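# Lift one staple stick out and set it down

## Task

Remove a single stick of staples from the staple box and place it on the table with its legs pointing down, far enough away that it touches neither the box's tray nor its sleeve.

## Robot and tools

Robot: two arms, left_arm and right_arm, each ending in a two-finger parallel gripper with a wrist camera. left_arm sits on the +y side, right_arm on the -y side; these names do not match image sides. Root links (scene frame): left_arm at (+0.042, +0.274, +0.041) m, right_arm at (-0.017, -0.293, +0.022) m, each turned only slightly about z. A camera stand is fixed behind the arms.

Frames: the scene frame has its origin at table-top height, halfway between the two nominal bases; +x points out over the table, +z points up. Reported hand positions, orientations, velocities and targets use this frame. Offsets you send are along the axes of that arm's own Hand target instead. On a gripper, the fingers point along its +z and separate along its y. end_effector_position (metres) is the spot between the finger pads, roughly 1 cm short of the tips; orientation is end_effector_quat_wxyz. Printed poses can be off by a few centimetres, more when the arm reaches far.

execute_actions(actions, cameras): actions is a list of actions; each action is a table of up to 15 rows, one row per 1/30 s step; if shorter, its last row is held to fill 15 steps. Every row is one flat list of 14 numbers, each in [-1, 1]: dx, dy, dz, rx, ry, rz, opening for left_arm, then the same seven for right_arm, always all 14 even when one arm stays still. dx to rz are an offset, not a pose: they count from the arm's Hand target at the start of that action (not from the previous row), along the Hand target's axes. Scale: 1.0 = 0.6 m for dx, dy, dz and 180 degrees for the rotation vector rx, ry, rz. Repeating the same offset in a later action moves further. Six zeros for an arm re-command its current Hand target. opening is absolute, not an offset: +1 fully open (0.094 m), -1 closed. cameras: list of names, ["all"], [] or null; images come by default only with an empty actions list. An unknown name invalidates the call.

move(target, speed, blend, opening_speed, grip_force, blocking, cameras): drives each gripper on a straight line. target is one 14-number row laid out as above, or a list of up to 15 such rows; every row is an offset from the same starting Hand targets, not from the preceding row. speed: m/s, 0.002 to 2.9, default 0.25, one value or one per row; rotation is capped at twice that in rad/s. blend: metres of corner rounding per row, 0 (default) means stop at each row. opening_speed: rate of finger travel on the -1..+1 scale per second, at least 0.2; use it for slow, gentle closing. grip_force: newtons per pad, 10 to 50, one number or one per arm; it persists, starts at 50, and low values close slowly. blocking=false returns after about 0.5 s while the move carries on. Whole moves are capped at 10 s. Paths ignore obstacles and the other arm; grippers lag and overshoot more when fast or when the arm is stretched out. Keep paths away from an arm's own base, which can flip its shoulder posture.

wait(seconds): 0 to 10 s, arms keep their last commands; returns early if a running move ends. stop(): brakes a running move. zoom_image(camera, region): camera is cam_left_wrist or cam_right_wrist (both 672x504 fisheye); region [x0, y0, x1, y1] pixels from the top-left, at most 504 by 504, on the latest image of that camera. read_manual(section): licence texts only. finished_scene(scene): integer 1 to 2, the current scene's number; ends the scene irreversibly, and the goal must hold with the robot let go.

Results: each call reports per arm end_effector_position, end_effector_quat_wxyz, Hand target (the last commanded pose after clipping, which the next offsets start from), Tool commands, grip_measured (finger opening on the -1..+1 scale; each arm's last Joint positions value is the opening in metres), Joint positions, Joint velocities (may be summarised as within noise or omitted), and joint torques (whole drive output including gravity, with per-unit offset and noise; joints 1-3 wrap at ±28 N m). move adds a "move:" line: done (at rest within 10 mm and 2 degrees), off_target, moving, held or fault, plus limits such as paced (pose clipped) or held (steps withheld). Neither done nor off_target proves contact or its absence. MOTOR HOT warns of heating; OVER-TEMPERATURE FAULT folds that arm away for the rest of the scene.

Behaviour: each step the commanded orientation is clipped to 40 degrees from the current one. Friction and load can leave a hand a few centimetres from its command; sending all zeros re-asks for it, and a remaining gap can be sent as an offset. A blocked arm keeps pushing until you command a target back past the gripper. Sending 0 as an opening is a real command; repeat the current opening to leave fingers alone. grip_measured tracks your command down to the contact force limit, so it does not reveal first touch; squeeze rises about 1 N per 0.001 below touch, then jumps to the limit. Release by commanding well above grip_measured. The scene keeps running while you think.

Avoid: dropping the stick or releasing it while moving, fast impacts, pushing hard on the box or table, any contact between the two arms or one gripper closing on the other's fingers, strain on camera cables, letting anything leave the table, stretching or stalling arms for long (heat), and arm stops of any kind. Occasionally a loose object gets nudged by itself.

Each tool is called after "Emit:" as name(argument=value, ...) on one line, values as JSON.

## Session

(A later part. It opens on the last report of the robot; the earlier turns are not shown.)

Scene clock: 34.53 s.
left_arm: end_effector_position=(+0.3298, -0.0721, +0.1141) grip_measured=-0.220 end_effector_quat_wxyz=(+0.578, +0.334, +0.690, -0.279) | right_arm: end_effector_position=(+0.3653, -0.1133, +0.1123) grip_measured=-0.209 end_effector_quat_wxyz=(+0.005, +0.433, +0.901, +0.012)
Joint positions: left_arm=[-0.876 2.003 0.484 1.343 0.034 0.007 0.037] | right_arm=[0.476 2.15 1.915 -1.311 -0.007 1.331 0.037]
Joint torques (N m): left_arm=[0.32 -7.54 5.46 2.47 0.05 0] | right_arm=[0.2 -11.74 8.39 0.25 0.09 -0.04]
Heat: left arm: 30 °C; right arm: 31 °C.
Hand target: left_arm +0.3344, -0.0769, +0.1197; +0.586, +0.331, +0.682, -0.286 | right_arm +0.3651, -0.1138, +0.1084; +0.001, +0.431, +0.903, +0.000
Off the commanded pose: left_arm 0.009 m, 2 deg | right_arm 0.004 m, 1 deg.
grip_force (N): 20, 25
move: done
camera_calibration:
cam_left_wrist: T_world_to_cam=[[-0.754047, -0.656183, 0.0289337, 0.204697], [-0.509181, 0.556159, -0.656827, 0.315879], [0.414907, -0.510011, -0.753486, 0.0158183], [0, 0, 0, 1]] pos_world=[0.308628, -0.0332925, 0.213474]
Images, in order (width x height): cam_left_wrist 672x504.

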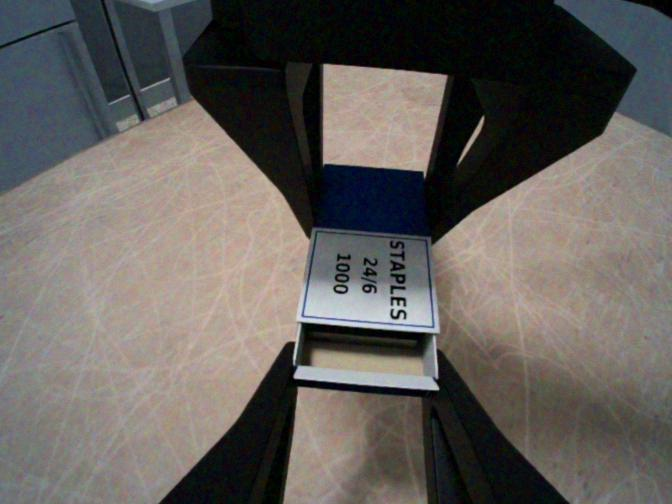

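Emit:
move(target=[0.0105,0,-0.058,0,0,0,-0.31,0,0,0,0,0,0,-0.25], cameras=["all"], speed=0.06)

Emit:
zoom_image(camera="cam_left_wrist", region=[230, 180, 500, 432])

Scene clock: 35.70 s.
left_arm: end_effector_position=(+0.3156, -0.0543, +0.1160) grip_measured=-0.221 end_effector_quat_wxyz=(+0.587, +0.330, +0.683, -0.283) | right_arm: end_effector_position=(+0.3527, -0.0984, +0.1127) grip_measured=-0.209 end_effector_quat_wxyz=(-0.027, +0.427, +0.903, +0.025)
Joint positions: left_arm=[-0.873 1.993 0.386 1.455 0.035 0.007 0.037] | right_arm=[0.493 2.15 1.915 -1.33 -0.073 1.335 0.037]
Joint torques (N m): left_arm=[0.61 -10 1.59 2.34 0.1 0] | right_arm=[-1.51 -11.88 8.24 0.38 0.73 -0.1]
Heat: left arm: 30 °C; right arm: 31 °C.
Hand target: left_arm +0.3125, -0.0491, +0.1187; +0.586, +0.331, +0.682, -0.286 | right_arm +0.3651, -0.1140, +0.1084; +0.001, +0.431, +0.902, +0.000
Off the commanded pose: left_arm 0.007 m, 0 deg | right_arm 0.020 m, 4 deg.
grip_force (N): 20, 25
move: off_target (right_arm)
camera_calibration:
cam_left_wrist: T_world_to_cam=[[-0.753765, -0.656486, 0.0293978, 0.205497], [-0.49905, 0.542749, -0.675554, 0.298267], [0.427536, -0.52388, -0.736724, 0.0255843], [0, 0, 0, 1]] pos_world=[0.292809, -0.0135746, 0.214303]
cam_right_wrist: T_world_to_cam=[[-0.747703, -0.66151, -0.0578318, 0.209407], [-0.534999, 0.548534, 0.642562, 0.207569], [-0.393338, 0.511386, -0.764048, 0.374713], [0, 0, 0, 1]] pos_world=[0.415012, -0.166957, 0.165033]

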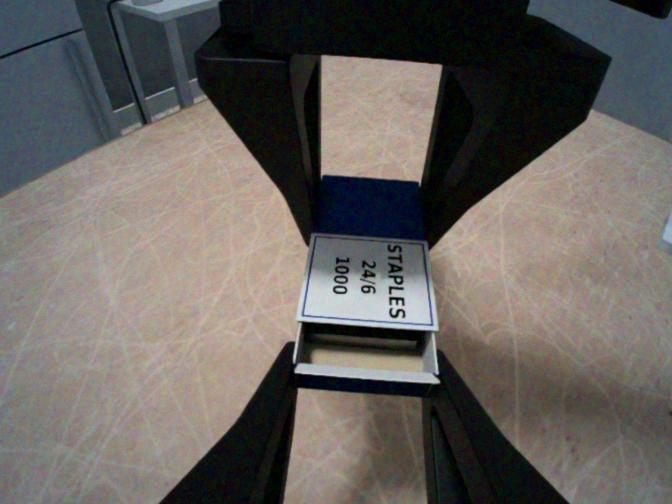

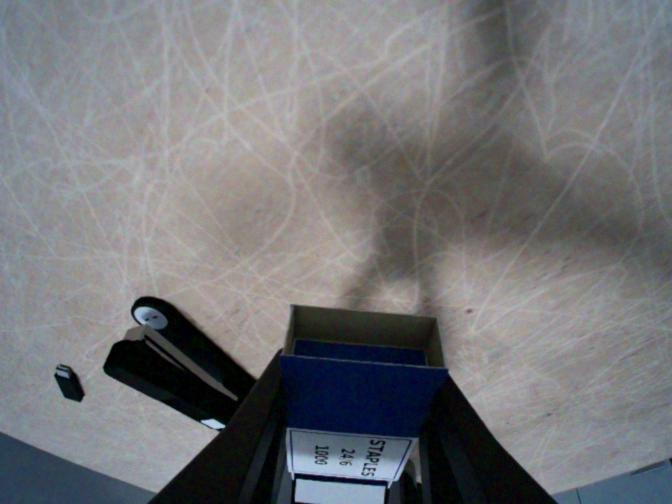

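Scaled by 1.867 from the camera's 672x504 image, which has a finer 960x720 frame.

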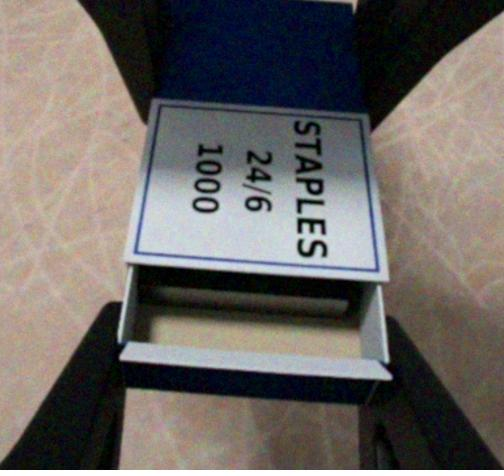

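Emit:
move(target=[0,0,0,0,0,0,-0.36,0,0,0,0,0,0,-0.218], cameras=["all"], speed=0.06, grip_force=[45,20], opening_speed=0.3)

Emit:
zoom_image(camera="cam_left_wrist", region=[230, 180, 500, 432])

Scene clock: 36.40 s.
left_arm: end_effector_position=(+0.3156, -0.0542, +0.1159) grip_measured=-0.239 end_effector_quat_wxyz=(+0.587, +0.330, +0.683, -0.283) | right_arm: end_effector_position=(+0.3527, -0.0983, +0.1127) grip_measured=-0.209 end_effector_quat_wxyz=(-0.027, +0.428, +0.903, +0.025)
Joint positions: left_arm=[-0.873 1.993 0.386 1.455 0.035 0.007 0.036] | right_arm=[0.493 2.15 1.915 -1.33 -0.073 1.336 0.037]
Joint torques (N m): left_arm=[0.61 -10 1.58 2.33 0.09 0] | right_arm=[-1.51 -11.88 8.24 0.38 0.72 -0.1]
Heat: left arm: 30 °C; right arm: 31 °C.
Hand target: left_arm +0.3125, -0.0490, +0.1186; +0.586, +0.331, +0.682, -0.286 | right_arm +0.3651, -0.1139, +0.1084; +0.001, +0.431, +0.902, +0.000
Off the commanded pose: left_arm 0.007 m, 0 deg | right_arm 0.020 m, 4 deg.
grip_force (N): 45, 20
move: off_target (right_arm)
camera_calibration:
cam_left_wrist: T_world_to_cam=[[-0.753794, -0.656453, 0.0293757, 0.205439], [-0.499161, 0.542959, -0.675303, 0.298132], [0.427355, -0.523703, -0.736956, 0.0256588], [0, 0, 0, 1]] pos_world=[0.292709, -0.0135748, 0.214204]
cam_right_wrist: T_world_to_cam=[[-0.748011, -0.661156, -0.0578944, 0.209604], [-0.534645, 0.548593, 0.642807, 0.207391], [-0.393235, 0.51178, -0.763837, 0.374701], [0, 0, 0, 1]] pos_world=[0.415012, -0.166956, 0.165034]

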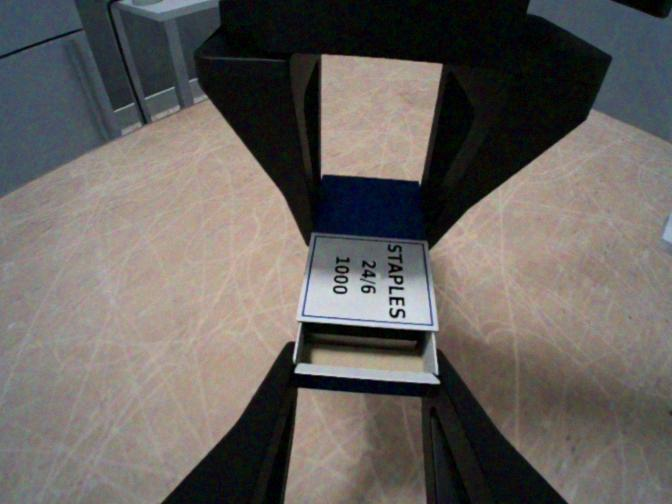

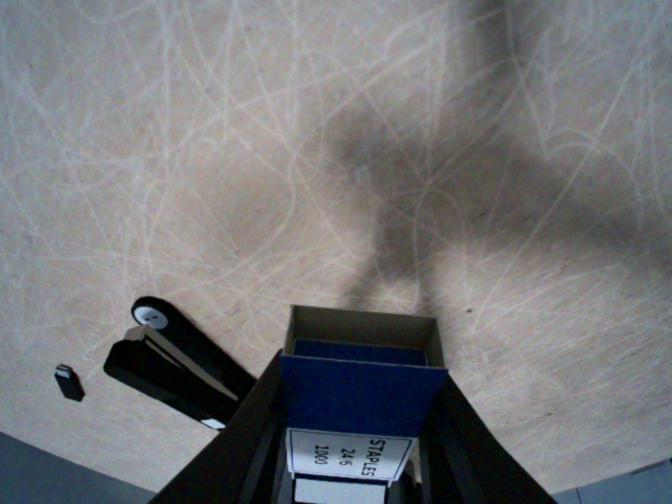

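Scaled by 1.867 from the camera's 672x504 image, which has a finer 960x720 frame.

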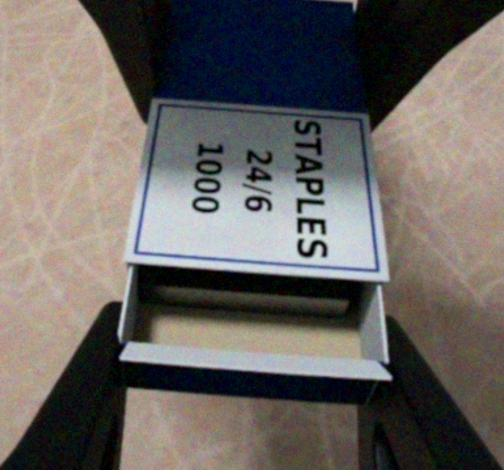

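Emit:
move(target=[0.009,0,-0.05,0,0,0,-0.36,0,0,0,0,0,0,-0.218], cameras=["cam_left_wrist"], speed=0.05)

Emit:
zoom_image(camera="cam_left_wrist", region=[230, 180, 500, 432])

Scene clock: 37.47 s.
left_arm: end_effector_position=(+0.2988, -0.0325, +0.1159) grip_measured=-0.239 end_effector_quat_wxyz=(+0.582, +0.332, +0.687, -0.281) | right_arm: end_effector_position=(+0.3489, -0.0936, +0.1130) grip_measured=-0.209 end_effector_quat_wxyz=(-0.036, +0.427, +0.903, +0.029)
Joint positions: left_arm=[-0.867 1.939 0.276 1.499 0.042 0.007 0.036] | right_arm=[0.498 2.15 1.915 -1.335 -0.093 1.339 0.037]
Joint torques (N m): left_arm=[0.64 -7.16 0.42 2.81 0.09 0.02] | right_arm=[-2.03 -11.95 8.23 0.4 0.88 -0.14]
Heat: left arm: 30 °C; right arm: 31 °C.
Hand target: left_arm +0.2936, -0.0251, +0.1178; +0.586, +0.331, +0.682, -0.286 | right_arm +0.3651, -0.1139, +0.1084; +0.000, +0.431, +0.902, +0.000
Off the commanded pose: left_arm 0.009 m, 1 deg | right_arm 0.026 m, 5 deg.
grip_force (N): 45, 20
move: off_target (right_arm)
camera_calibration:
cam_left_wrist: T_world_to_cam=[[-0.753728, -0.656486, 0.030334, 0.206935], [-0.504886, 0.54889, -0.666191, 0.278802], [0.420695, -0.517442, -0.745164, 0.0473454], [0, 0, 0, 1]] pos_world=[0.276818, 0.00731697, 0.214738]
Images, in order (width x height): cam_left_wrist 672x504.

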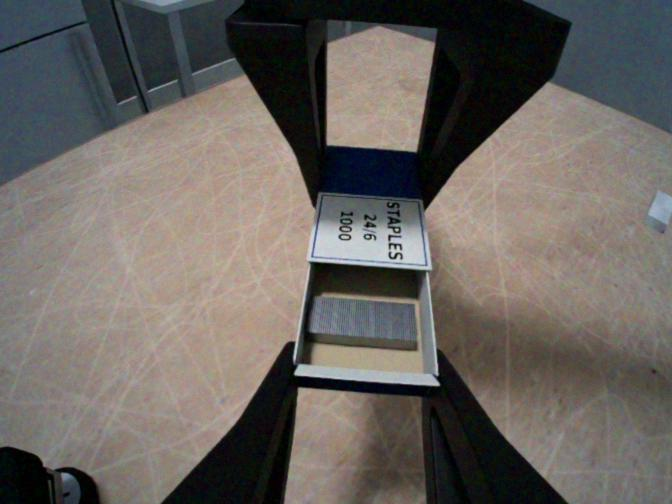

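Scaled by 1.867 from the camera's 672x504 image, which has a finer 960x720 frame.

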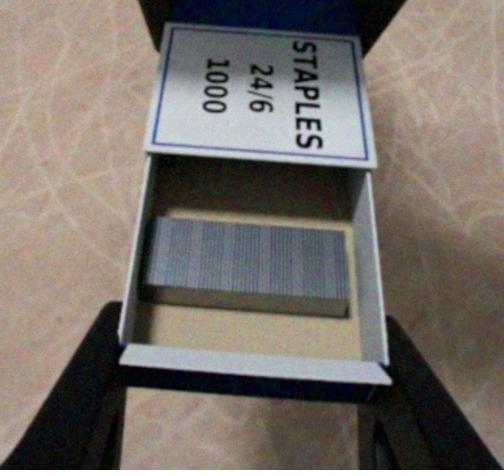

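Emit:
move(target=[0,0,0,0,0,0,-0.36,0.038,0,-0.006,0,0,0,-0.225], cameras=[], speed=0.05)

Emit:
move(target=[0,0,0,0,0,0,0.1,0,0,0,0,0,0,-0.225], cameras=["all"], opening_speed=0.4)

Scene clock: 38.63 s.
left_arm: end_effector_position=(+0.2972, -0.0298, +0.1130) grip_measured=-0.239 end_effector_quat_wxyz=(+0.578, +0.332, +0.691, -0.281) | right_arm: end_effector_position=(+0.3467, -0.0904, +0.1124) grip_measured=-0.209 end_effector_quat_wxyz=(-0.016, +0.428, +0.903, +0.012)
Joint positions: left_arm=[-0.864 1.939 0.266 1.499 0.045 0.003 0.036] | right_arm=[0.531 2.15 1.915 -1.335 -0.04 1.375 0.037]
Joint torques (N m): left_arm=[0.42 -7.12 1.09 2.81 0.08 0.06] | right_arm=[0.05 -13.45 6.74 0.39 0.4 0.03]
Heat: left arm: 30 °C; right arm: 31 °C.
Hand target: left_arm +0.2937, -0.0251, +0.1178; +0.586, +0.331, +0.682, -0.286 | right_arm +0.3507, -0.0961, +0.1120; +0.000, +0.431, +0.903, +0.000
Off the commanded pose: left_arm 0.008 m, 1 deg | right_arm 0.007 m, 2 deg.
grip_force (N): 45, 20
move: done
No camera images: "cameras" was empty.

Scene clock: 40.00 s.
left_arm: end_effector_position=(+0.2931, -0.0256, +0.1075) grip_measured=+0.098 end_effector_quat_wxyz=(+0.571, +0.335, +0.696, -0.279) | right_arm: end_effector_position=(+0.3487, -0.0940, +0.1122) grip_measured=-0.209 end_effector_quat_wxyz=(-0.006, +0.429, +0.903, +0.005)
Joint positions: left_arm=[-0.864 1.939 0.246 1.499 0.047 0.003 0.052] | right_arm=[0.531 2.15 1.915 -1.335 -0.015 1.376 0.037]
Joint torques (N m): left_arm=[0.49 -6.91 2.35 2.83 0.05 0.06] | right_arm=[-0.05 -13.45 6.75 0.4 0.16 0.06]
Heat: left arm: 30 °C; right arm: 31 °C.
Hand target: left_arm +0.2937, -0.0251, +0.1177; +0.586, +0.331, +0.682, -0.286 | right_arm +0.3508, -0.0963, +0.1120; +0.001, +0.431, +0.902, +0.000
Off the commanded pose: left_arm 0.010 m, 3 deg | right_arm 0.003 m, 1 deg.
grip_force (N): 45, 20
move: off_target (left_arm)
camera_calibration:
cam_left_wrist: T_world_to_cam=[[-0.753889, -0.656052, 0.0353274, 0.206961], [-0.519578, 0.562427, -0.643207, 0.268693], [0.402108, -0.503262, -0.764877, 0.0549241], [0, 0, 0, 1]] pos_world=[0.273547, 0.0122985, 0.207524]
cam_right_wrist: T_world_to_cam=[[-0.748153, -0.662501, -0.0368839, 0.207064], [-0.546307, 0.583481, 0.600914, 0.215241], [-0.376585, 0.469725, -0.798462, 0.364669], [0, 0, 0, 1]] pos_world=[0.409832, -0.159703, 0.16947]

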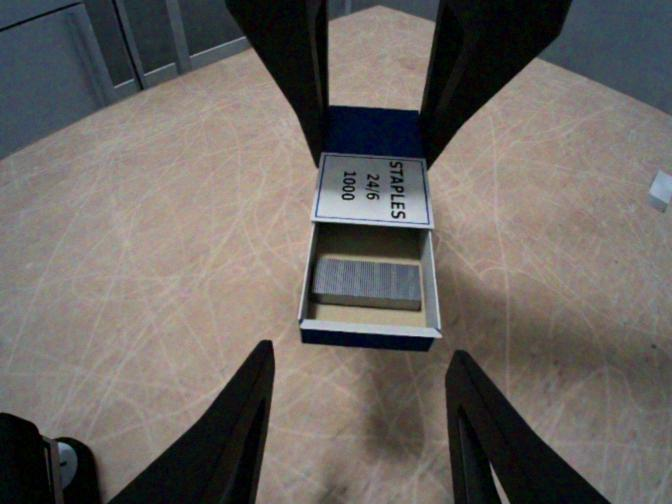

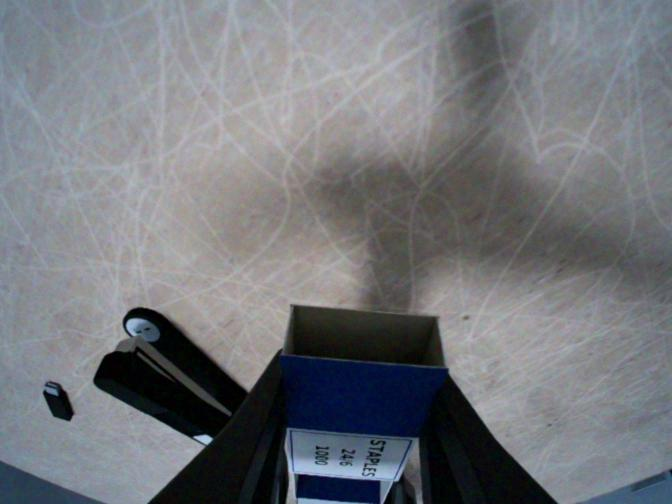

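Emit:
move(target=[[-0.06,0,-0.13,0,0,0,0.1,0,0,0,0,0,0,-0.225],[-0.15,0.15,-0.2,0,0,0,0.1,0,0,0.08,0,0,0,-0.225],[-0.2,0.3,-0.25,0,0,0,0.1,0,0,0.165,0,0,0,-0.225]], cameras=["all"], speed=0.12, blend=[0.02,0.02,0])

Scene clock: 43.73 s.
left_arm: end_effector_position=(+0.3523, +0.1885, +0.2461) grip_measured=+0.098 end_effector_quat_wxyz=(+0.579, +0.320, +0.693, -0.287) | right_arm: end_effector_position=(+0.3539, -0.0913, +0.0292) grip_measured=-0.209 end_effector_quat_wxyz=(+0.005, +0.428, +0.903, +0.019)
Joint positions: left_arm=[0.247 1.129 0.496 0.246 1.12 0.325 0.052] | right_arm=[0.531 2.19 1.644 -0.989 -0.015 1.376 0.037]
Joint torques (N m): left_arm=[0.29 -3.03 9.44 1.7 0.31 0.06] | right_arm=[-0.05 -11.22 5.37 0.54 0.16 0.06]
Heat: left arm: 30 °C; right arm: 31 °C.
Hand target: left_arm +0.3550, +0.1887, +0.2586; +0.586, +0.331, +0.682, -0.286 | right_arm +0.3509, -0.0963, +0.0130; +0.001, +0.431, +0.902, +0.000
Off the commanded pose: left_arm 0.013 m, 2 deg | right_arm 0.017 m, 2 deg.
grip_force (N): 45, 20
move: off_target (left_arm, right_arm)
camera_calibration:
cam_left_wrist: T_world_to_cam=[[-0.744731, -0.664972, 0.0564597, 0.380407], [-0.525513, 0.532186, -0.663788, 0.281067], [0.411353, -0.524014, -0.745787, 0.240891], [0, 0, 0, 1]] pos_world=[0.331915, 0.22961, 0.344745]
cam_right_wrist: T_world_to_cam=[[-0.74645, -0.661658, -0.0708595, 0.210127], [-0.564907, 0.573794, 0.592993, 0.272371], [-0.351699, 0.482668, -0.802084, 0.291578], [0, 0, 0, 1]] pos_world=[0.413261, -0.157988, 0.0872459]

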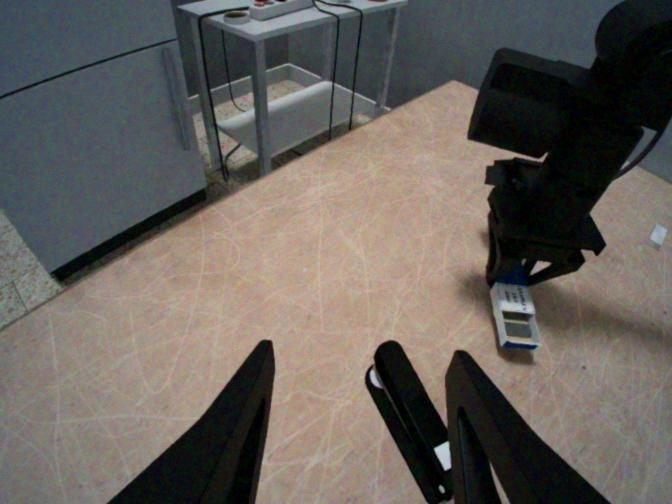

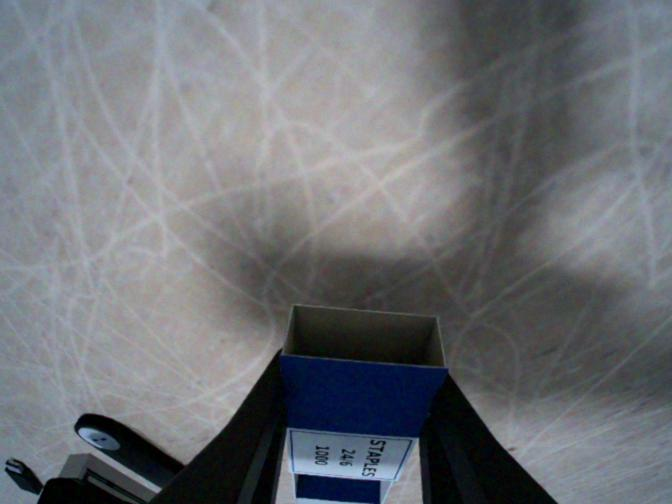

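Emit:
move(target=[0,0,0,0,0,0,0.1,0,0,0.022,0,0,0,-0.225], cameras=[], speed=0.05)

Emit:
move(target=[0,0,0,0,0,0,0.1,0,0,0.008,0,0,0,-0.225], cameras=["cam_right_wrist"], speed=0.05)

Scene clock: 44.83 s.
left_arm: end_effector_position=(+0.3521, +0.1884, +0.2459) grip_measured=+0.098 end_effector_quat_wxyz=(+0.579, +0.320, +0.693, -0.287) | right_arm: end_effector_position=(+0.3549, -0.0908, +0.0169) grip_measured=-0.209 end_effector_quat_wxyz=(+0.006, +0.428, +0.903, +0.020)
Joint positions: left_arm=[0.247 1.129 0.496 0.244 1.12 0.326 0.052] | right_arm=[0.531 2.207 1.621 -0.946 -0.015 1.376 0.037]
Joint torques (N m): left_arm=[0.31 -3.04 9.44 1.71 0.31 0.08] | right_arm=[-0.05 -11.17 5.2 0.5 0.17 0.05]
Heat: left arm: 30 °C; right arm: 31 °C.
Hand target: left_arm +0.3550, +0.1887, +0.2586; +0.586, +0.331, +0.682, -0.286 | right_arm +0.3509, -0.0962, -0.0002; +0.001, +0.431, +0.902, +0.000
Off the commanded pose: left_arm 0.013 m, 2 deg | right_arm 0.018 m, 2 deg.
grip_force (N): 45, 20
move: off_target (left_arm, right_arm)
No camera images: "cameras" was empty.

Scene clock: 45.70 s.
left_arm: end_effector_position=(+0.3521, +0.1884, +0.2459) grip_measured=+0.098 end_effector_quat_wxyz=(+0.579, +0.320, +0.693, -0.287) | right_arm: end_effector_position=(+0.3556, -0.0904, +0.0132) grip_measured=-0.209 end_effector_quat_wxyz=(+0.006, +0.428, +0.903, +0.021)
Joint positions: left_arm=[0.247 1.129 0.496 0.244 1.12 0.326 0.052] | right_arm=[0.531 2.213 1.614 -0.931 -0.015 1.376 0.037]
Joint torques (N m): left_arm=[0.29 -3.04 9.44 1.71 0.32 0.08] | right_arm=[-0.06 -11 5.08 0.54 0.16 0.06]
Heat: left arm: 30 °C; right arm: 31 °C.
Hand target: left_arm +0.3550, +0.1887, +0.2586; +0.586, +0.331, +0.682, -0.286 | right_arm +0.3509, -0.0963, -0.0050; +0.001, +0.431, +0.902, +0.000
Off the commanded pose: left_arm 0.013 m, 2 deg | right_arm 0.020 m, 2 deg.
grip_force (N): 45, 20
move: off_target (left_arm, right_arm)
camera_calibration:
cam_right_wrist: T_world_to_cam=[[-0.746085, -0.661451, -0.0764206, 0.210865], [-0.56791, 0.57222, 0.591643, 0.28317], [-0.347614, 0.484816, -0.80257, 0.277687], [0, 0, 0, 1]] pos_world=[0.414666, -0.157186, 0.071442]
Images, in order (width x height): cam_right_wrist 672x504.

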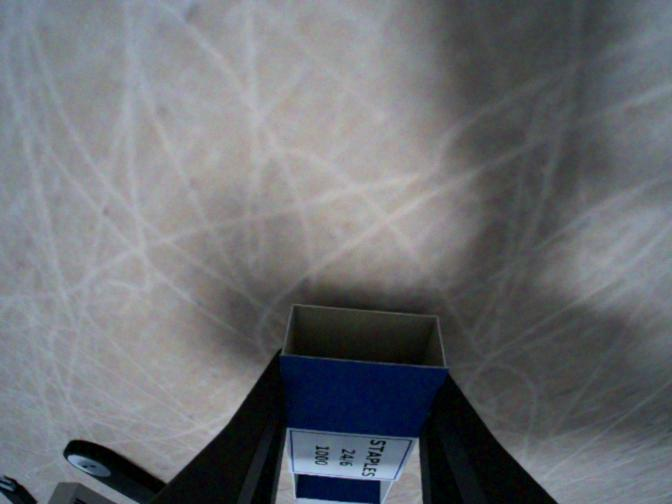

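Emit:
move(target=[0,0,0,0,0,0,0.1,0,0,0.008,0,0,0,-0.225], cameras=[], speed=0.05)

Emit:
move(target=[0,0,0,0,0,0,0.1,0,0,0.004,0,0,0,-0.225], cameras=["all"], speed=0.05)

Scene clock: 46.57 s.
left_arm: end_effector_position=(+0.3521, +0.1884, +0.2459) grip_measured=+0.098 end_effector_quat_wxyz=(+0.579, +0.320, +0.693, -0.287) | right_arm: end_effector_position=(+0.3557, -0.0904, +0.0104) grip_measured=-0.209 end_effector_quat_wxyz=(+0.007, +0.428, +0.903, +0.021)
Joint positions: left_arm=[0.247 1.129 0.496 0.244 1.12 0.326 0.052] | right_arm=[0.531 2.216 1.608 -0.92 -0.015 1.376 0.037]
Joint torques (N m): left_arm=[0.28 -3.04 9.46 1.71 0.31 0.08] | right_arm=[-0.05 -10.76 4.94 0.6 0.17 0.05]
Heat: left arm: 30 °C; right arm: 31 °C.
Hand target: left_arm +0.3550, +0.1887, +0.2586; +0.586, +0.331, +0.682, -0.286 | right_arm +0.3509, -0.0963, -0.0098; +0.000, +0.431, +0.902, +0.000
Off the commanded pose: left_arm 0.013 m, 2 deg | right_arm 0.022 m, 3 deg.
grip_force (N): 45, 20
move: off_target (left_arm, right_arm)
No camera images: "cameras" was empty.

Scene clock: 47.27 s.
left_arm: end_effector_position=(+0.3521, +0.1884, +0.2459) grip_measured=+0.098 end_effector_quat_wxyz=(+0.579, +0.320, +0.693, -0.287) | right_arm: end_effector_position=(+0.3558, -0.0903, +0.0104) grip_measured=-0.209 end_effector_quat_wxyz=(+0.007, +0.428, +0.903, +0.022)
Joint positions: left_arm=[0.247 1.129 0.496 0.244 1.12 0.326 0.052] | right_arm=[0.531 2.216 1.608 -0.92 -0.015 1.376 0.037]
Joint torques (N m): left_arm=[0.28 -3.06 9.47 1.72 0.31 0.09] | right_arm=[-0.03 -10.47 4.6 0.66 0.16 0.06]
Heat: left arm: 30 °C; right arm: 31 °C.
Hand target: left_arm +0.3550, +0.1887, +0.2586; +0.586, +0.331, +0.682, -0.286 | right_arm +0.3509, -0.0963, -0.0122; +0.001, +0.431, +0.902, +0.000
Off the commanded pose: left_arm 0.013 m, 2 deg | right_arm 0.024 m, 3 deg.
grip_force (N): 45, 20
move: off_target (left_arm, right_arm)
camera_calibration:
cam_left_wrist: T_world_to_cam=[[-0.74509, -0.664548, 0.056719, 0.380281], [-0.525571, 0.532651, -0.663368, 0.280824], [0.410629, -0.524079, -0.74614, 0.241142], [0, 0, 0, 1]] pos_world=[0.331916, 0.229511, 0.344647]
cam_right_wrist: T_world_to_cam=[[-0.745975, -0.661407, -0.07786, 0.210713], [-0.568673, 0.571773, 0.591343, 0.285094], [-0.3466, 0.485404, -0.802652, 0.275117], [0, 0, 0, 1]] pos_world=[0.414667, -0.157185, 0.0686411]

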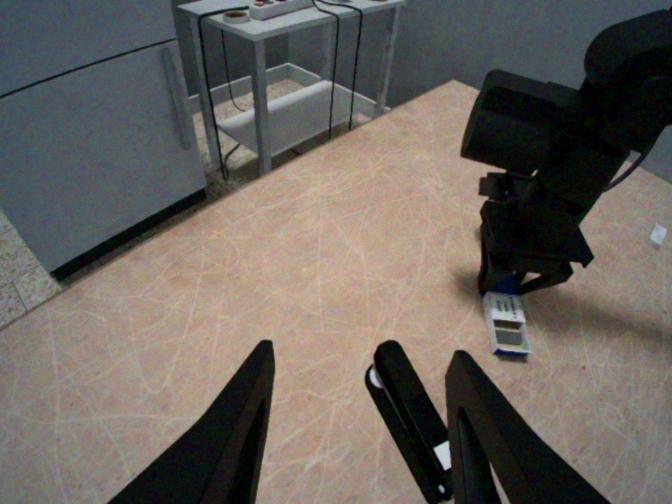

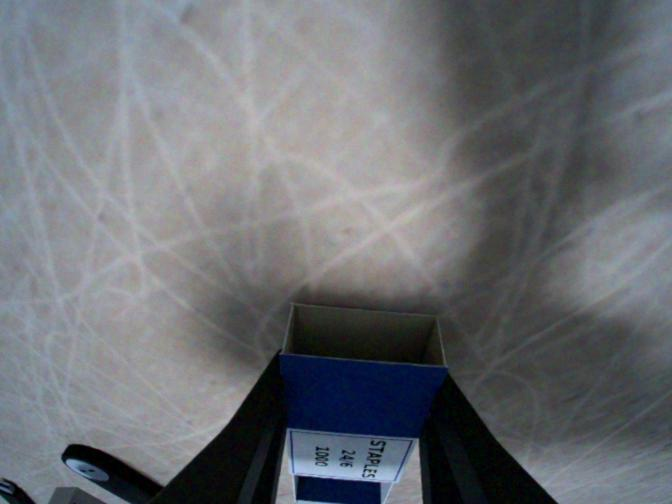

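Emit:
move(target=[0,0,0,0,0,0,0.1,0,0,-0.006,0,0,0,-0.225], cameras=[])

Emit:
move(target=[0,0,0,0,0,0,0.1,0,0,0,0,0,0,0.1], cameras=["cam_right_wrist"], opening_speed=0.4)

Scene clock: 48.10 s.
left_arm: end_effector_position=(+0.3521, +0.1884, +0.2459) grip_measured=+0.098 end_effector_quat_wxyz=(+0.579, +0.320, +0.693, -0.287) | right_arm: end_effector_position=(+0.3558, -0.0903, +0.0101) grip_measured=-0.209 end_effector_quat_wxyz=(+0.007, +0.428, +0.903, +0.022)
Joint positions: left_arm=[0.247 1.129 0.496 0.244 1.12 0.326 0.052] | right_arm=[0.531 2.216 1.606 -0.917 -0.015 1.376 0.037]
Joint torques (N m): left_arm=[0.29 -3.04 9.46 1.71 0.31 0.09] | right_arm=[-0.06 -10.86 5.26 0.54 0.16 0.06]
Heat: left arm: 30 °C; right arm: 31 °C.
Hand target: left_arm +0.3550, +0.1887, +0.2586; +0.586, +0.331, +0.682, -0.286 | right_arm +0.3510, -0.0962, -0.0086; +0.001, +0.431, +0.902, +0.000
Off the commanded pose: left_arm 0.013 m, 2 deg | right_arm 0.020 m, 3 deg.
grip_force (N): 45, 20
move: off_target (left_arm, right_arm)
No camera images: "cameras" was empty.

Scene clock: 49.13 s.
left_arm: end_effector_position=(+0.3521, +0.1884, +0.2459) grip_measured=+0.098 end_effector_quat_wxyz=(+0.579, +0.320, +0.693, -0.287) | right_arm: end_effector_position=(+0.3556, -0.0904, +0.0093) grip_measured=+0.097 end_effector_quat_wxyz=(+0.007, +0.428, +0.903, +0.021)
Joint positions: left_arm=[0.247 1.129 0.496 0.244 1.12 0.326 0.052] | right_arm=[0.531 2.218 1.606 -0.917 -0.015 1.376 0.052]
Joint torques (N m): left_arm=[0.28 -3.06 9.47 1.71 0.32 0.09] | right_arm=[-0.05 -10.99 5.27 0.54 0.16 0.06]
Heat: left arm: 30 °C; right arm: 31 °C.
Hand target: left_arm +0.3550, +0.1887, +0.2586; +0.586, +0.331, +0.682, -0.286 | right_arm +0.3510, -0.0962, -0.0087; +0.001, +0.431, +0.902, +0.000
Off the commanded pose: left_arm 0.013 m, 2 deg | right_arm 0.019 m, 2 deg.
grip_force (N): 45, 20
move: off_target (left_arm, right_arm)
camera_calibration:
cam_right_wrist: T_world_to_cam=[[-0.746054, -0.661445, -0.0767721, 0.210438], [-0.568097, 0.572102, 0.591578, 0.285541], [-0.347375, 0.484963, -0.802584, 0.274496], [0, 0, 0, 1]] pos_world=[0.414566, -0.157285, 0.0675418]
Images, in order (width x height): cam_right_wrist 672x504.

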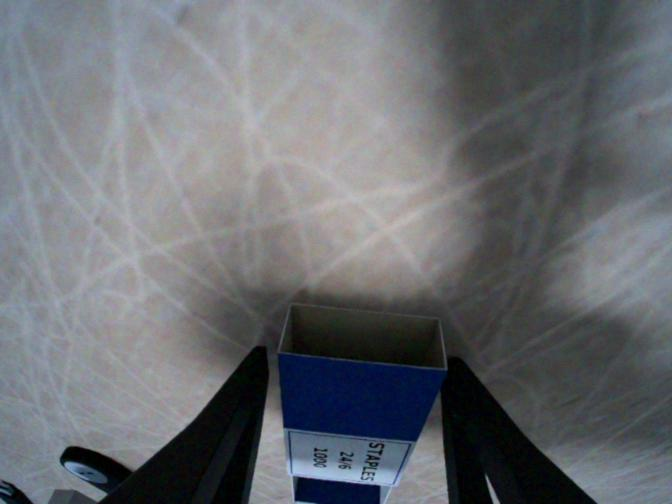

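Emit:
move(target=[[0,0,0,0,0,0,0.1,0,0,0,0,0,0,0.3],[0,0,0,0,0,0,0.1,0,0,-0.15,0,0,0,0.3],[0,0,0,0,0,0,0.1,0.149,0,-0.26,0,0,-0.5,0.3]], cameras=["all"], speed=[0.2,0.1,0.35], blend=[0,0.02,0])

Emit:
zoom_image(camera="cam_right_wrist", region=[230, 130, 480, 380])

Scene clock: 54.10 s.
left_arm: end_effector_position=(+0.3521, +0.1884, +0.2459) grip_measured=+0.098 end_effector_quat_wxyz=(+0.579, +0.320, +0.693, -0.287) | right_arm: end_effector_position=(+0.2931, -0.0288, +0.1290) grip_measured=+0.297 end_effector_quat_wxyz=(-0.019, -0.329, +0.944, -0.005)
Joint positions: left_arm=[0.247 1.129 0.496 0.244 1.12 0.326 0.052] | right_arm=[0.743 2.159 1.994 -1.446 -0.004 0.032 0.061]
Joint torques (N m): left_arm=[0.31 -3.06 9.46 1.71 0.31 0.09] | right_arm=[0.4 -16.42 8.43 0.21 0.07 -0.12]
Heat: left arm: 32 °C; right arm: 31 °C.
Hand target: left_arm +0.3550, +0.1887, +0.2586; +0.586, +0.331, +0.682, -0.286 | right_arm +0.2945, -0.0266, +0.1473; +0.001, -0.334, +0.943, +0.000
Off the commanded pose: left_arm 0.013 m, 2 deg | right_arm 0.018 m, 2 deg.
grip_force (N): 45, 20
move: off_target (left_arm, right_arm)
camera_calibration:
cam_left_wrist: T_world_to_cam=[[-0.74509, -0.664548, 0.056719, 0.380281], [-0.525571, 0.532651, -0.663368, 0.280824], [0.410629, -0.524079, -0.74614, 0.241142], [0, 0, 0, 1]] pos_world=[0.331916, 0.229511, 0.344647]
cam_right_wrist: T_world_to_cam=[[0.650389, -0.758675, -0.0375105, -0.203287], [-0.579586, -0.527569, 0.621088, 0.111816], [-0.490994, -0.382208, -0.782842, 0.333498], [0, 0, 0, 1]] pos_world=[0.360768, 0.0322277, 0.184003]

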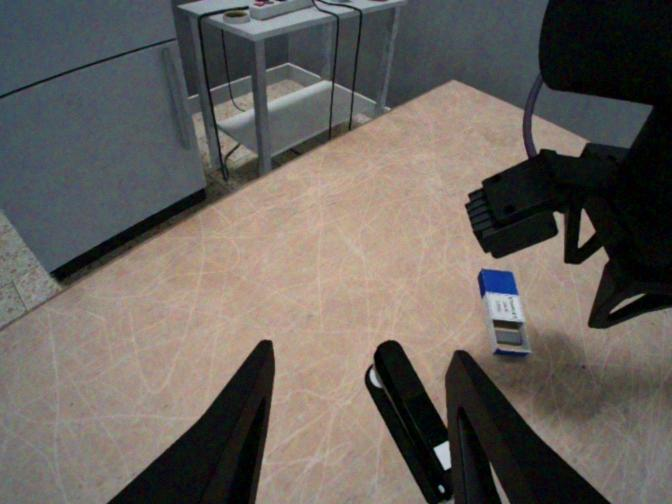

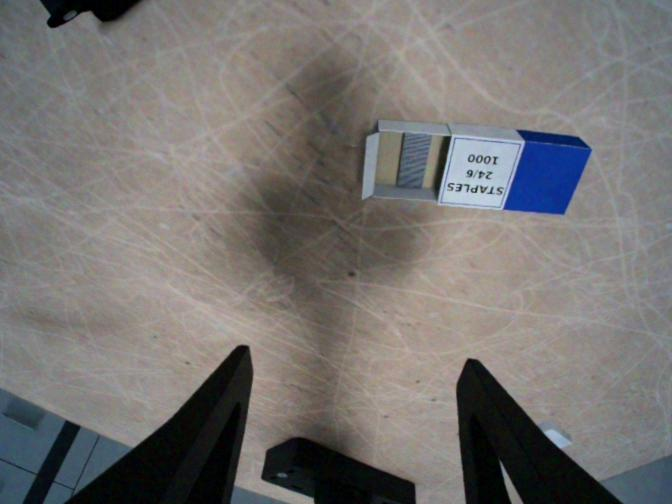

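Scaled by 2.016 from the camera's 672x504 image, which has a finer 960x720 frame.

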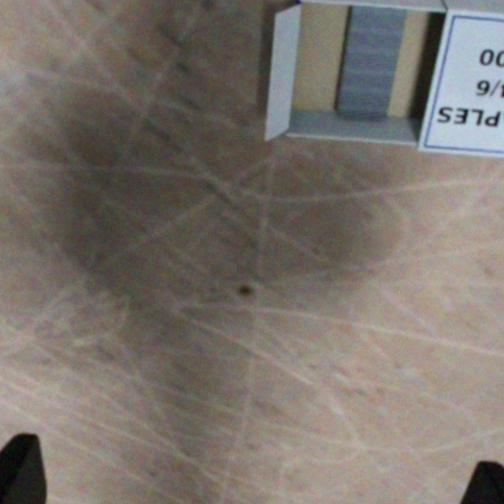

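Emit:
move(target=[0,0,0,0,0,0,0.1,-0.018,-0.0105,0.175,0,0,0,-0.66], cameras=["cam_right_wrist"], speed=0.12)

Emit:
zoom_image(camera="cam_right_wrist", region=[250, 180, 500, 430])

Scene clock: 59.77 s.
left_arm: end_effector_position=(+0.3521, +0.1884, +0.2459) grip_measured=+0.098 end_effector_quat_wxyz=(+0.579, +0.320, +0.693, -0.287) | right_arm: end_effector_position=(+0.3057, -0.0209, +0.0582) grip_measured=-0.657 end_effector_quat_wxyz=(+0.012, -0.334, +0.942, +0.007)
Joint positions: left_arm=[0.247 1.129 0.496 0.244 1.12 0.326 0.052] | right_arm=[0.738 2.169 1.73 -1.105 -0.004 0.015 0.016]
Joint torques (N m): left_arm=[0.28 -3.04 9.47 1.71 0.32 0.08] | right_arm=[-0.7 -11.18 5.56 0.61 0.07 -0.07]
Heat: left arm: 33 °C; right arm: 31 °C.
Hand target: left_arm +0.3550, +0.1887, +0.2586; +0.586, +0.331, +0.682, -0.286 | right_arm +0.3071, -0.0248, +0.0424; +0.001, -0.334, +0.943, +0.000
Off the commanded pose: left_arm 0.013 m, 2 deg | right_arm 0.016 m, 1 deg.
grip_force (N): 45, 20
move: off_target (left_arm, right_arm)
camera_calibration:
cam_right_wrist: T_world_to_cam=[[0.661162, -0.749355, -0.0364851, -0.21136], [-0.603394, -0.56002, 0.567709, 0.17695], [-0.445848, -0.353333, -0.82242, 0.276362], [0, 0, 0, 1]] pos_world=[0.369729, 0.0383597, 0.119118]
Images, in order (width x height): cam_right_wrist 672x504.

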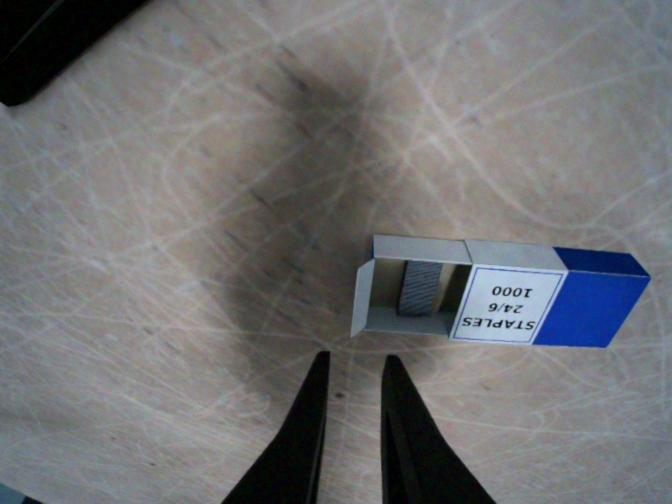

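Scaled by 2.016 from the camera's 672x504 image, which has a finer 960x720 frame.

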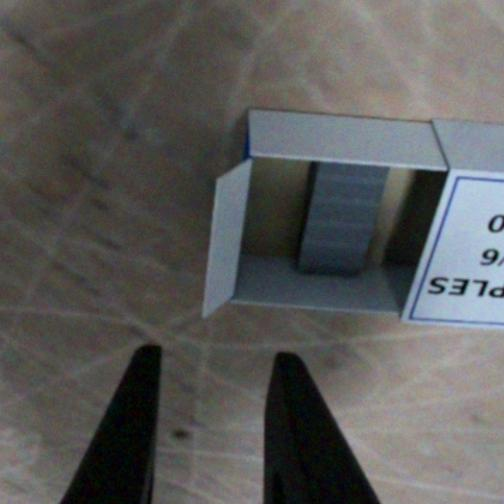

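Emit:
move(target=[0,0,0,0,0,0,0.1,0.008,-0.006,0.066,0,0,0,-0.6], cameras=["cam_right_wrist","cam_left_wrist"], speed=0.06)

Emit:
zoom_image(camera="cam_right_wrist", region=[250, 250, 500, 500])

Scene clock: 61.73 s.
left_arm: end_effector_position=(+0.3521, +0.1884, +0.2459) grip_measured=+0.098 end_effector_quat_wxyz=(+0.579, +0.320, +0.693, -0.287) | right_arm: end_effector_position=(+0.3053, -0.0256, +0.0184) grip_measured=-0.603 end_effector_quat_wxyz=(+0.011, -0.334, +0.942, +0.006)
Joint positions: left_arm=[0.247 1.129 0.496 0.244 1.12 0.326 0.052] | right_arm=[0.73 2.2 1.616 -0.961 -0.004 0.007 0.019]
Joint torques (N m): left_arm=[0.28 -3.04 9.47 1.71 0.32 0.09] | right_arm=[-0.76 -11.23 5.34 0.65 0.07 -0.06]
Heat: left arm: 33 °C; right arm: 31 °C.
Hand target: left_arm +0.3550, +0.1887, +0.2586; +0.586, +0.331, +0.682, -0.286 | right_arm +0.3056, -0.0306, +0.0027; +0.001, -0.334, +0.943, +0.000
Off the commanded pose: left_arm 0.013 m, 2 deg | right_arm 0.016 m, 1 deg.
grip_force (N): 45, 20
move: off_target (left_arm, right_arm)
camera_calibration:
cam_left_wrist: T_world_to_cam=[[-0.74509, -0.664548, 0.056719, 0.380281], [-0.525571, 0.532651, -0.663368, 0.280824], [0.410629, -0.524079, -0.74614, 0.241142], [0, 0, 0, 1]] pos_world=[0.331916, 0.229511, 0.344647]
cam_right_wrist: T_world_to_cam=[[0.661431, -0.749128, -0.0362745, -0.216122], [-0.602927, -0.559865, 0.568357, 0.196554], [-0.446082, -0.354058, -0.821982, 0.24182], [0, 0, 0, 1]] pos_world=[0.369329, 0.0337588, 0.0792193]

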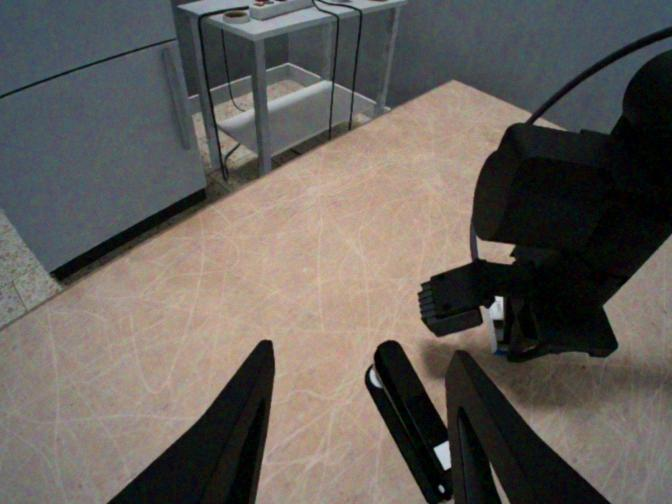

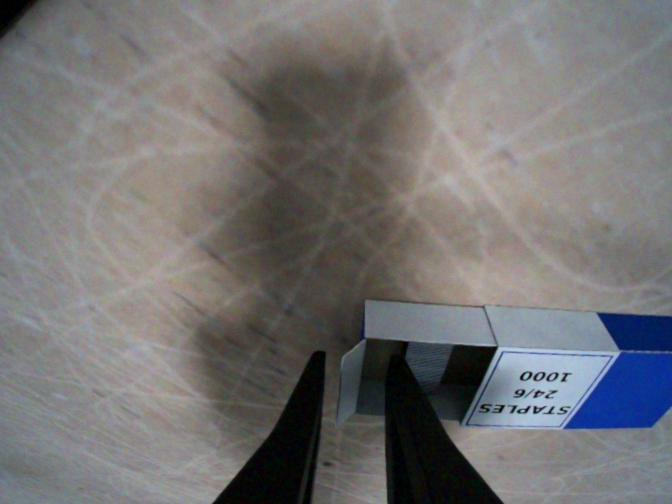

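Scaled by 2.016 from the camera's 672x504 image, which has a finer 960x720 frame.

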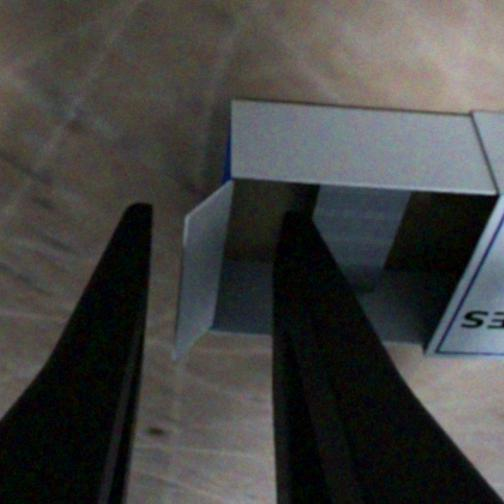

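Emit:
move(target=[0,0,0,0,0,0,0.1,0,0.045,0,0,0,0,-0.6], cameras=["cam_right_wrist","cam_left_wrist"], speed=0.06)

Emit:
zoom_image(camera="cam_right_wrist", region=[250, 250, 500, 500])

Scene clock: 62.97 s.
left_arm: end_effector_position=(+0.3521, +0.1884, +0.2459) grip_measured=+0.098 end_effector_quat_wxyz=(+0.579, +0.320, +0.693, -0.287) | right_arm: end_effector_position=(+0.2901, -0.0082, +0.0184) grip_measured=-0.603 end_effector_quat_wxyz=(+0.011, -0.336, +0.942, +0.006)
Joint positions: left_arm=[0.247 1.129 0.496 0.244 1.12 0.326 0.052] | right_arm=[0.786 2.2 1.616 -0.96 -0.003 0.059 0.019]
Joint torques (N m): left_arm=[0.29 -3.03 9.44 1.71 0.32 0.09] | right_arm=[0.16 -10.95 5.78 0.59 0.06 0.07]
Heat: left arm: 34 °C; right arm: 31 °C.
Hand target: left_arm +0.3550, +0.1887, +0.2586; +0.586, +0.331, +0.682, -0.286 | right_arm +0.2886, -0.0096, +0.0027; +0.001, -0.334, +0.943, +0.000
Off the commanded pose: left_arm 0.013 m, 2 deg | right_arm 0.016 m, 1 deg.
grip_force (N): 45, 20
move: off_target (left_arm, right_arm)
camera_calibration:
cam_left_wrist: T_world_to_cam=[[-0.74509, -0.664548, 0.056719, 0.380281], [-0.525571, 0.532651, -0.663368, 0.280824], [0.410629, -0.524079, -0.74614, 0.241142], [0, 0, 0, 1]] pos_world=[0.331916, 0.229511, 0.344647]
cam_right_wrist: T_world_to_cam=[[0.663739, -0.747094, -0.036084, -0.193758], [-0.601376, -0.561721, 0.568169, 0.196745], [-0.444744, -0.355416, -0.822121, 0.240835], [0, 0, 0, 1]] pos_world=[0.354033, 0.0513567, 0.0792191]

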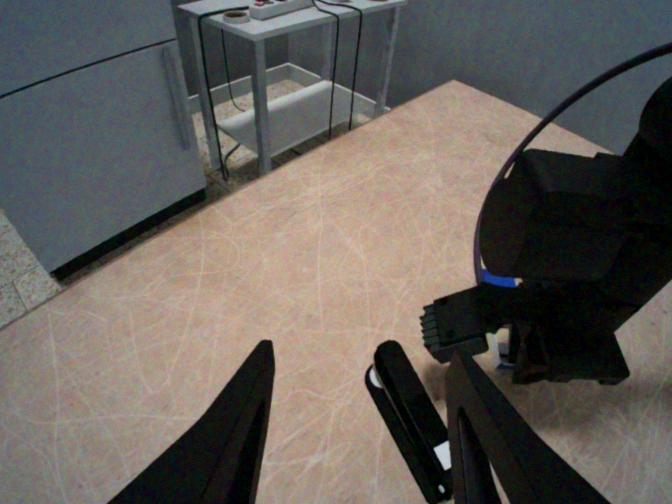

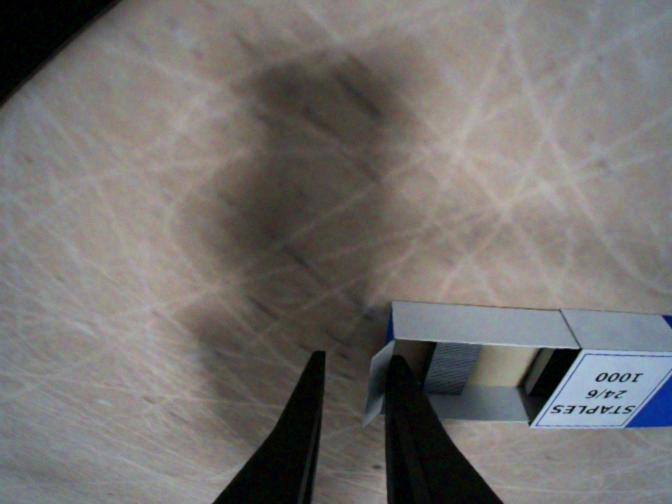

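Scaled by 2.016 from the camera's 672x504 image, which has a finer 960x720 frame.

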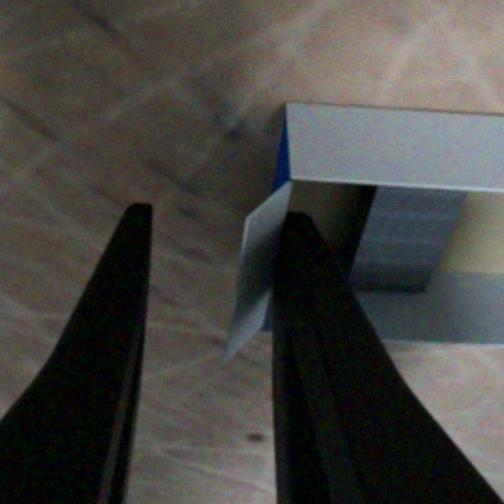

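Emit:
move(target=[[0,0,0,0,0,0,0.1,0,-0.008,0,0,0,0,-0.6],[0,0,0,0,0,0,0.1,0,-0.06,-0.11,0,0,0,-0.6]], cameras=["cam_right_wrist"], speed=0.1)

Emit:
zoom_image(camera="cam_right_wrist", region=[250, 200, 500, 450])

Scene clock: 65.33 s.
left_arm: end_effector_position=(+0.3521, +0.1884, +0.2459) grip_measured=+0.098 end_effector_quat_wxyz=(+0.579, +0.320, +0.693, -0.287) | right_arm: end_effector_position=(+0.3042, -0.0398, +0.0473) grip_measured=-0.603 end_effector_quat_wxyz=(-0.023, -0.333, +0.943, -0.006)
Joint positions: left_arm=[0.247 1.129 0.496 0.244 1.12 0.326 0.052] | right_arm=[0.706 2.2 1.735 -1.152 -0.003 -0.014 0.019]
Joint torques (N m): left_arm=[0.28 -3.03 9.44 1.71 0.31 0.09] | right_arm=[-0.46 -17.57 8.1 0.09 0.06 -0.09]
Heat: left arm: 34 °C; right arm: 31 °C.
Hand target: left_arm +0.3550, +0.1887, +0.2586; +0.586, +0.331, +0.682, -0.286 | right_arm +0.3111, -0.0376, +0.0687; +0.000, -0.334, +0.943, +0.000
Off the commanded pose: left_arm 0.013 m, 2 deg | right_arm 0.023 m, 3 deg.
grip_force (N): 45, 20
move: off_target (left_arm, right_arm)
camera_calibration:
cam_right_wrist: T_world_to_cam=[[0.656828, -0.753074, -0.0381678, -0.223662], [-0.571479, -0.530187, 0.626349, 0.16037], [-0.491923, -0.389592, -0.778608, 0.270606], [0, 0, 0, 1]] pos_world=[0.371673, 0.0220178, 0.101712]
Images, in order (width x height): cam_right_wrist 672x504.

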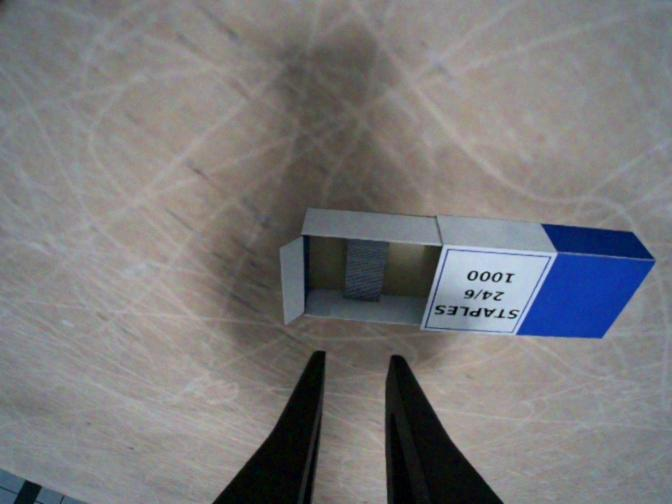

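Scaled by 2.016 from the camera's 672x504 image, which has a finer 960x720 frame.

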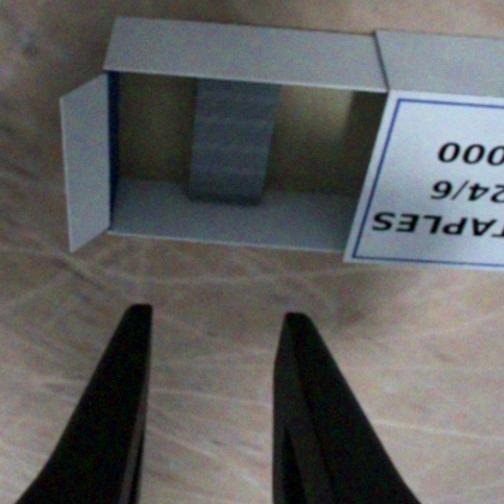

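Emit:
move(target=[0,0,0,0,0,0,0.1,0,-0.004,0.088,0,0,0,-0.4], cameras=["cam_right_wrist"], speed=0.06)

Emit:
zoom_image(camera="cam_right_wrist", region=[250, 250, 500, 500])

Scene clock: 67.10 s.
left_arm: end_effector_position=(+0.3521, +0.1884, +0.2459) grip_measured=+0.098 end_effector_quat_wxyz=(+0.579, +0.320, +0.693, -0.287) | right_arm: end_effector_position=(+0.3118, -0.0359, +0.0253) grip_measured=-0.403 end_effector_quat_wxyz=(+0.005, -0.334, +0.943, +0.003)
Joint positions: left_arm=[0.247 1.129 0.496 0.244 1.12 0.326 0.052] | right_arm=[0.702 2.2 1.645 -1.005 -0.003 -0.021 0.028]
Joint torques (N m): left_arm=[0.31 -3.04 9.46 1.71 0.31 0.08] | right_arm=[-0.65 -12.66 5.19 0.6 0.05 -0.07]
Heat: left arm: 34 °C; right arm: 31 °C.
Hand target: left_arm +0.3550, +0.1887, +0.2586; +0.586, +0.331, +0.682, -0.286 | right_arm +0.3126, -0.0394, +0.0159; +0.000, -0.334, +0.943, +0.000
Off the commanded pose: left_arm 0.013 m, 2 deg | right_arm 0.010 m, 1 deg.
grip_force (N): 45, 20
move: off_target (left_arm)
camera_calibration:
cam_right_wrist: T_world_to_cam=[[0.660485, -0.750025, -0.0349619, -0.227685], [-0.597444, -0.553182, 0.580561, 0.189056], [-0.454775, -0.362564, -0.813466, 0.248882], [0, 0, 0, 1]] pos_world=[0.376518, 0.0240488, 0.0847387]
Images, in order (width x height): cam_right_wrist 672x504.

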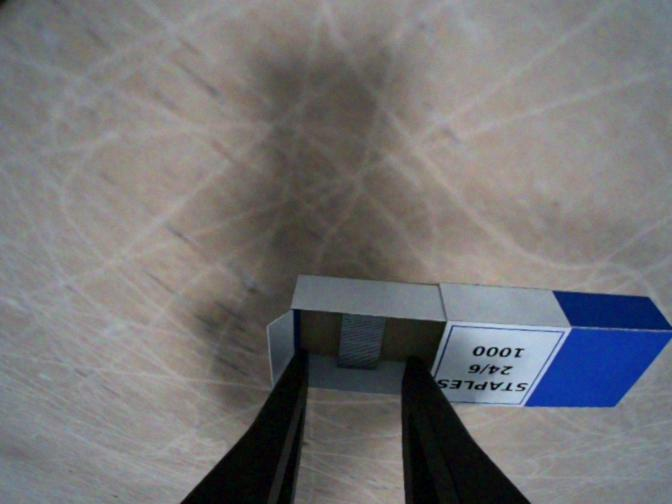

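Scaled by 2.016 from the camera's 672x504 image, which has a finer 960x720 frame.

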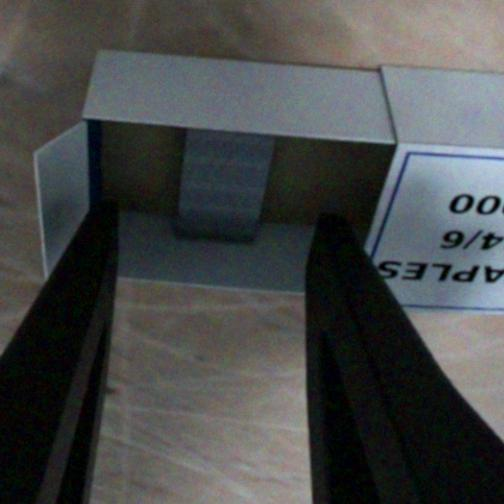

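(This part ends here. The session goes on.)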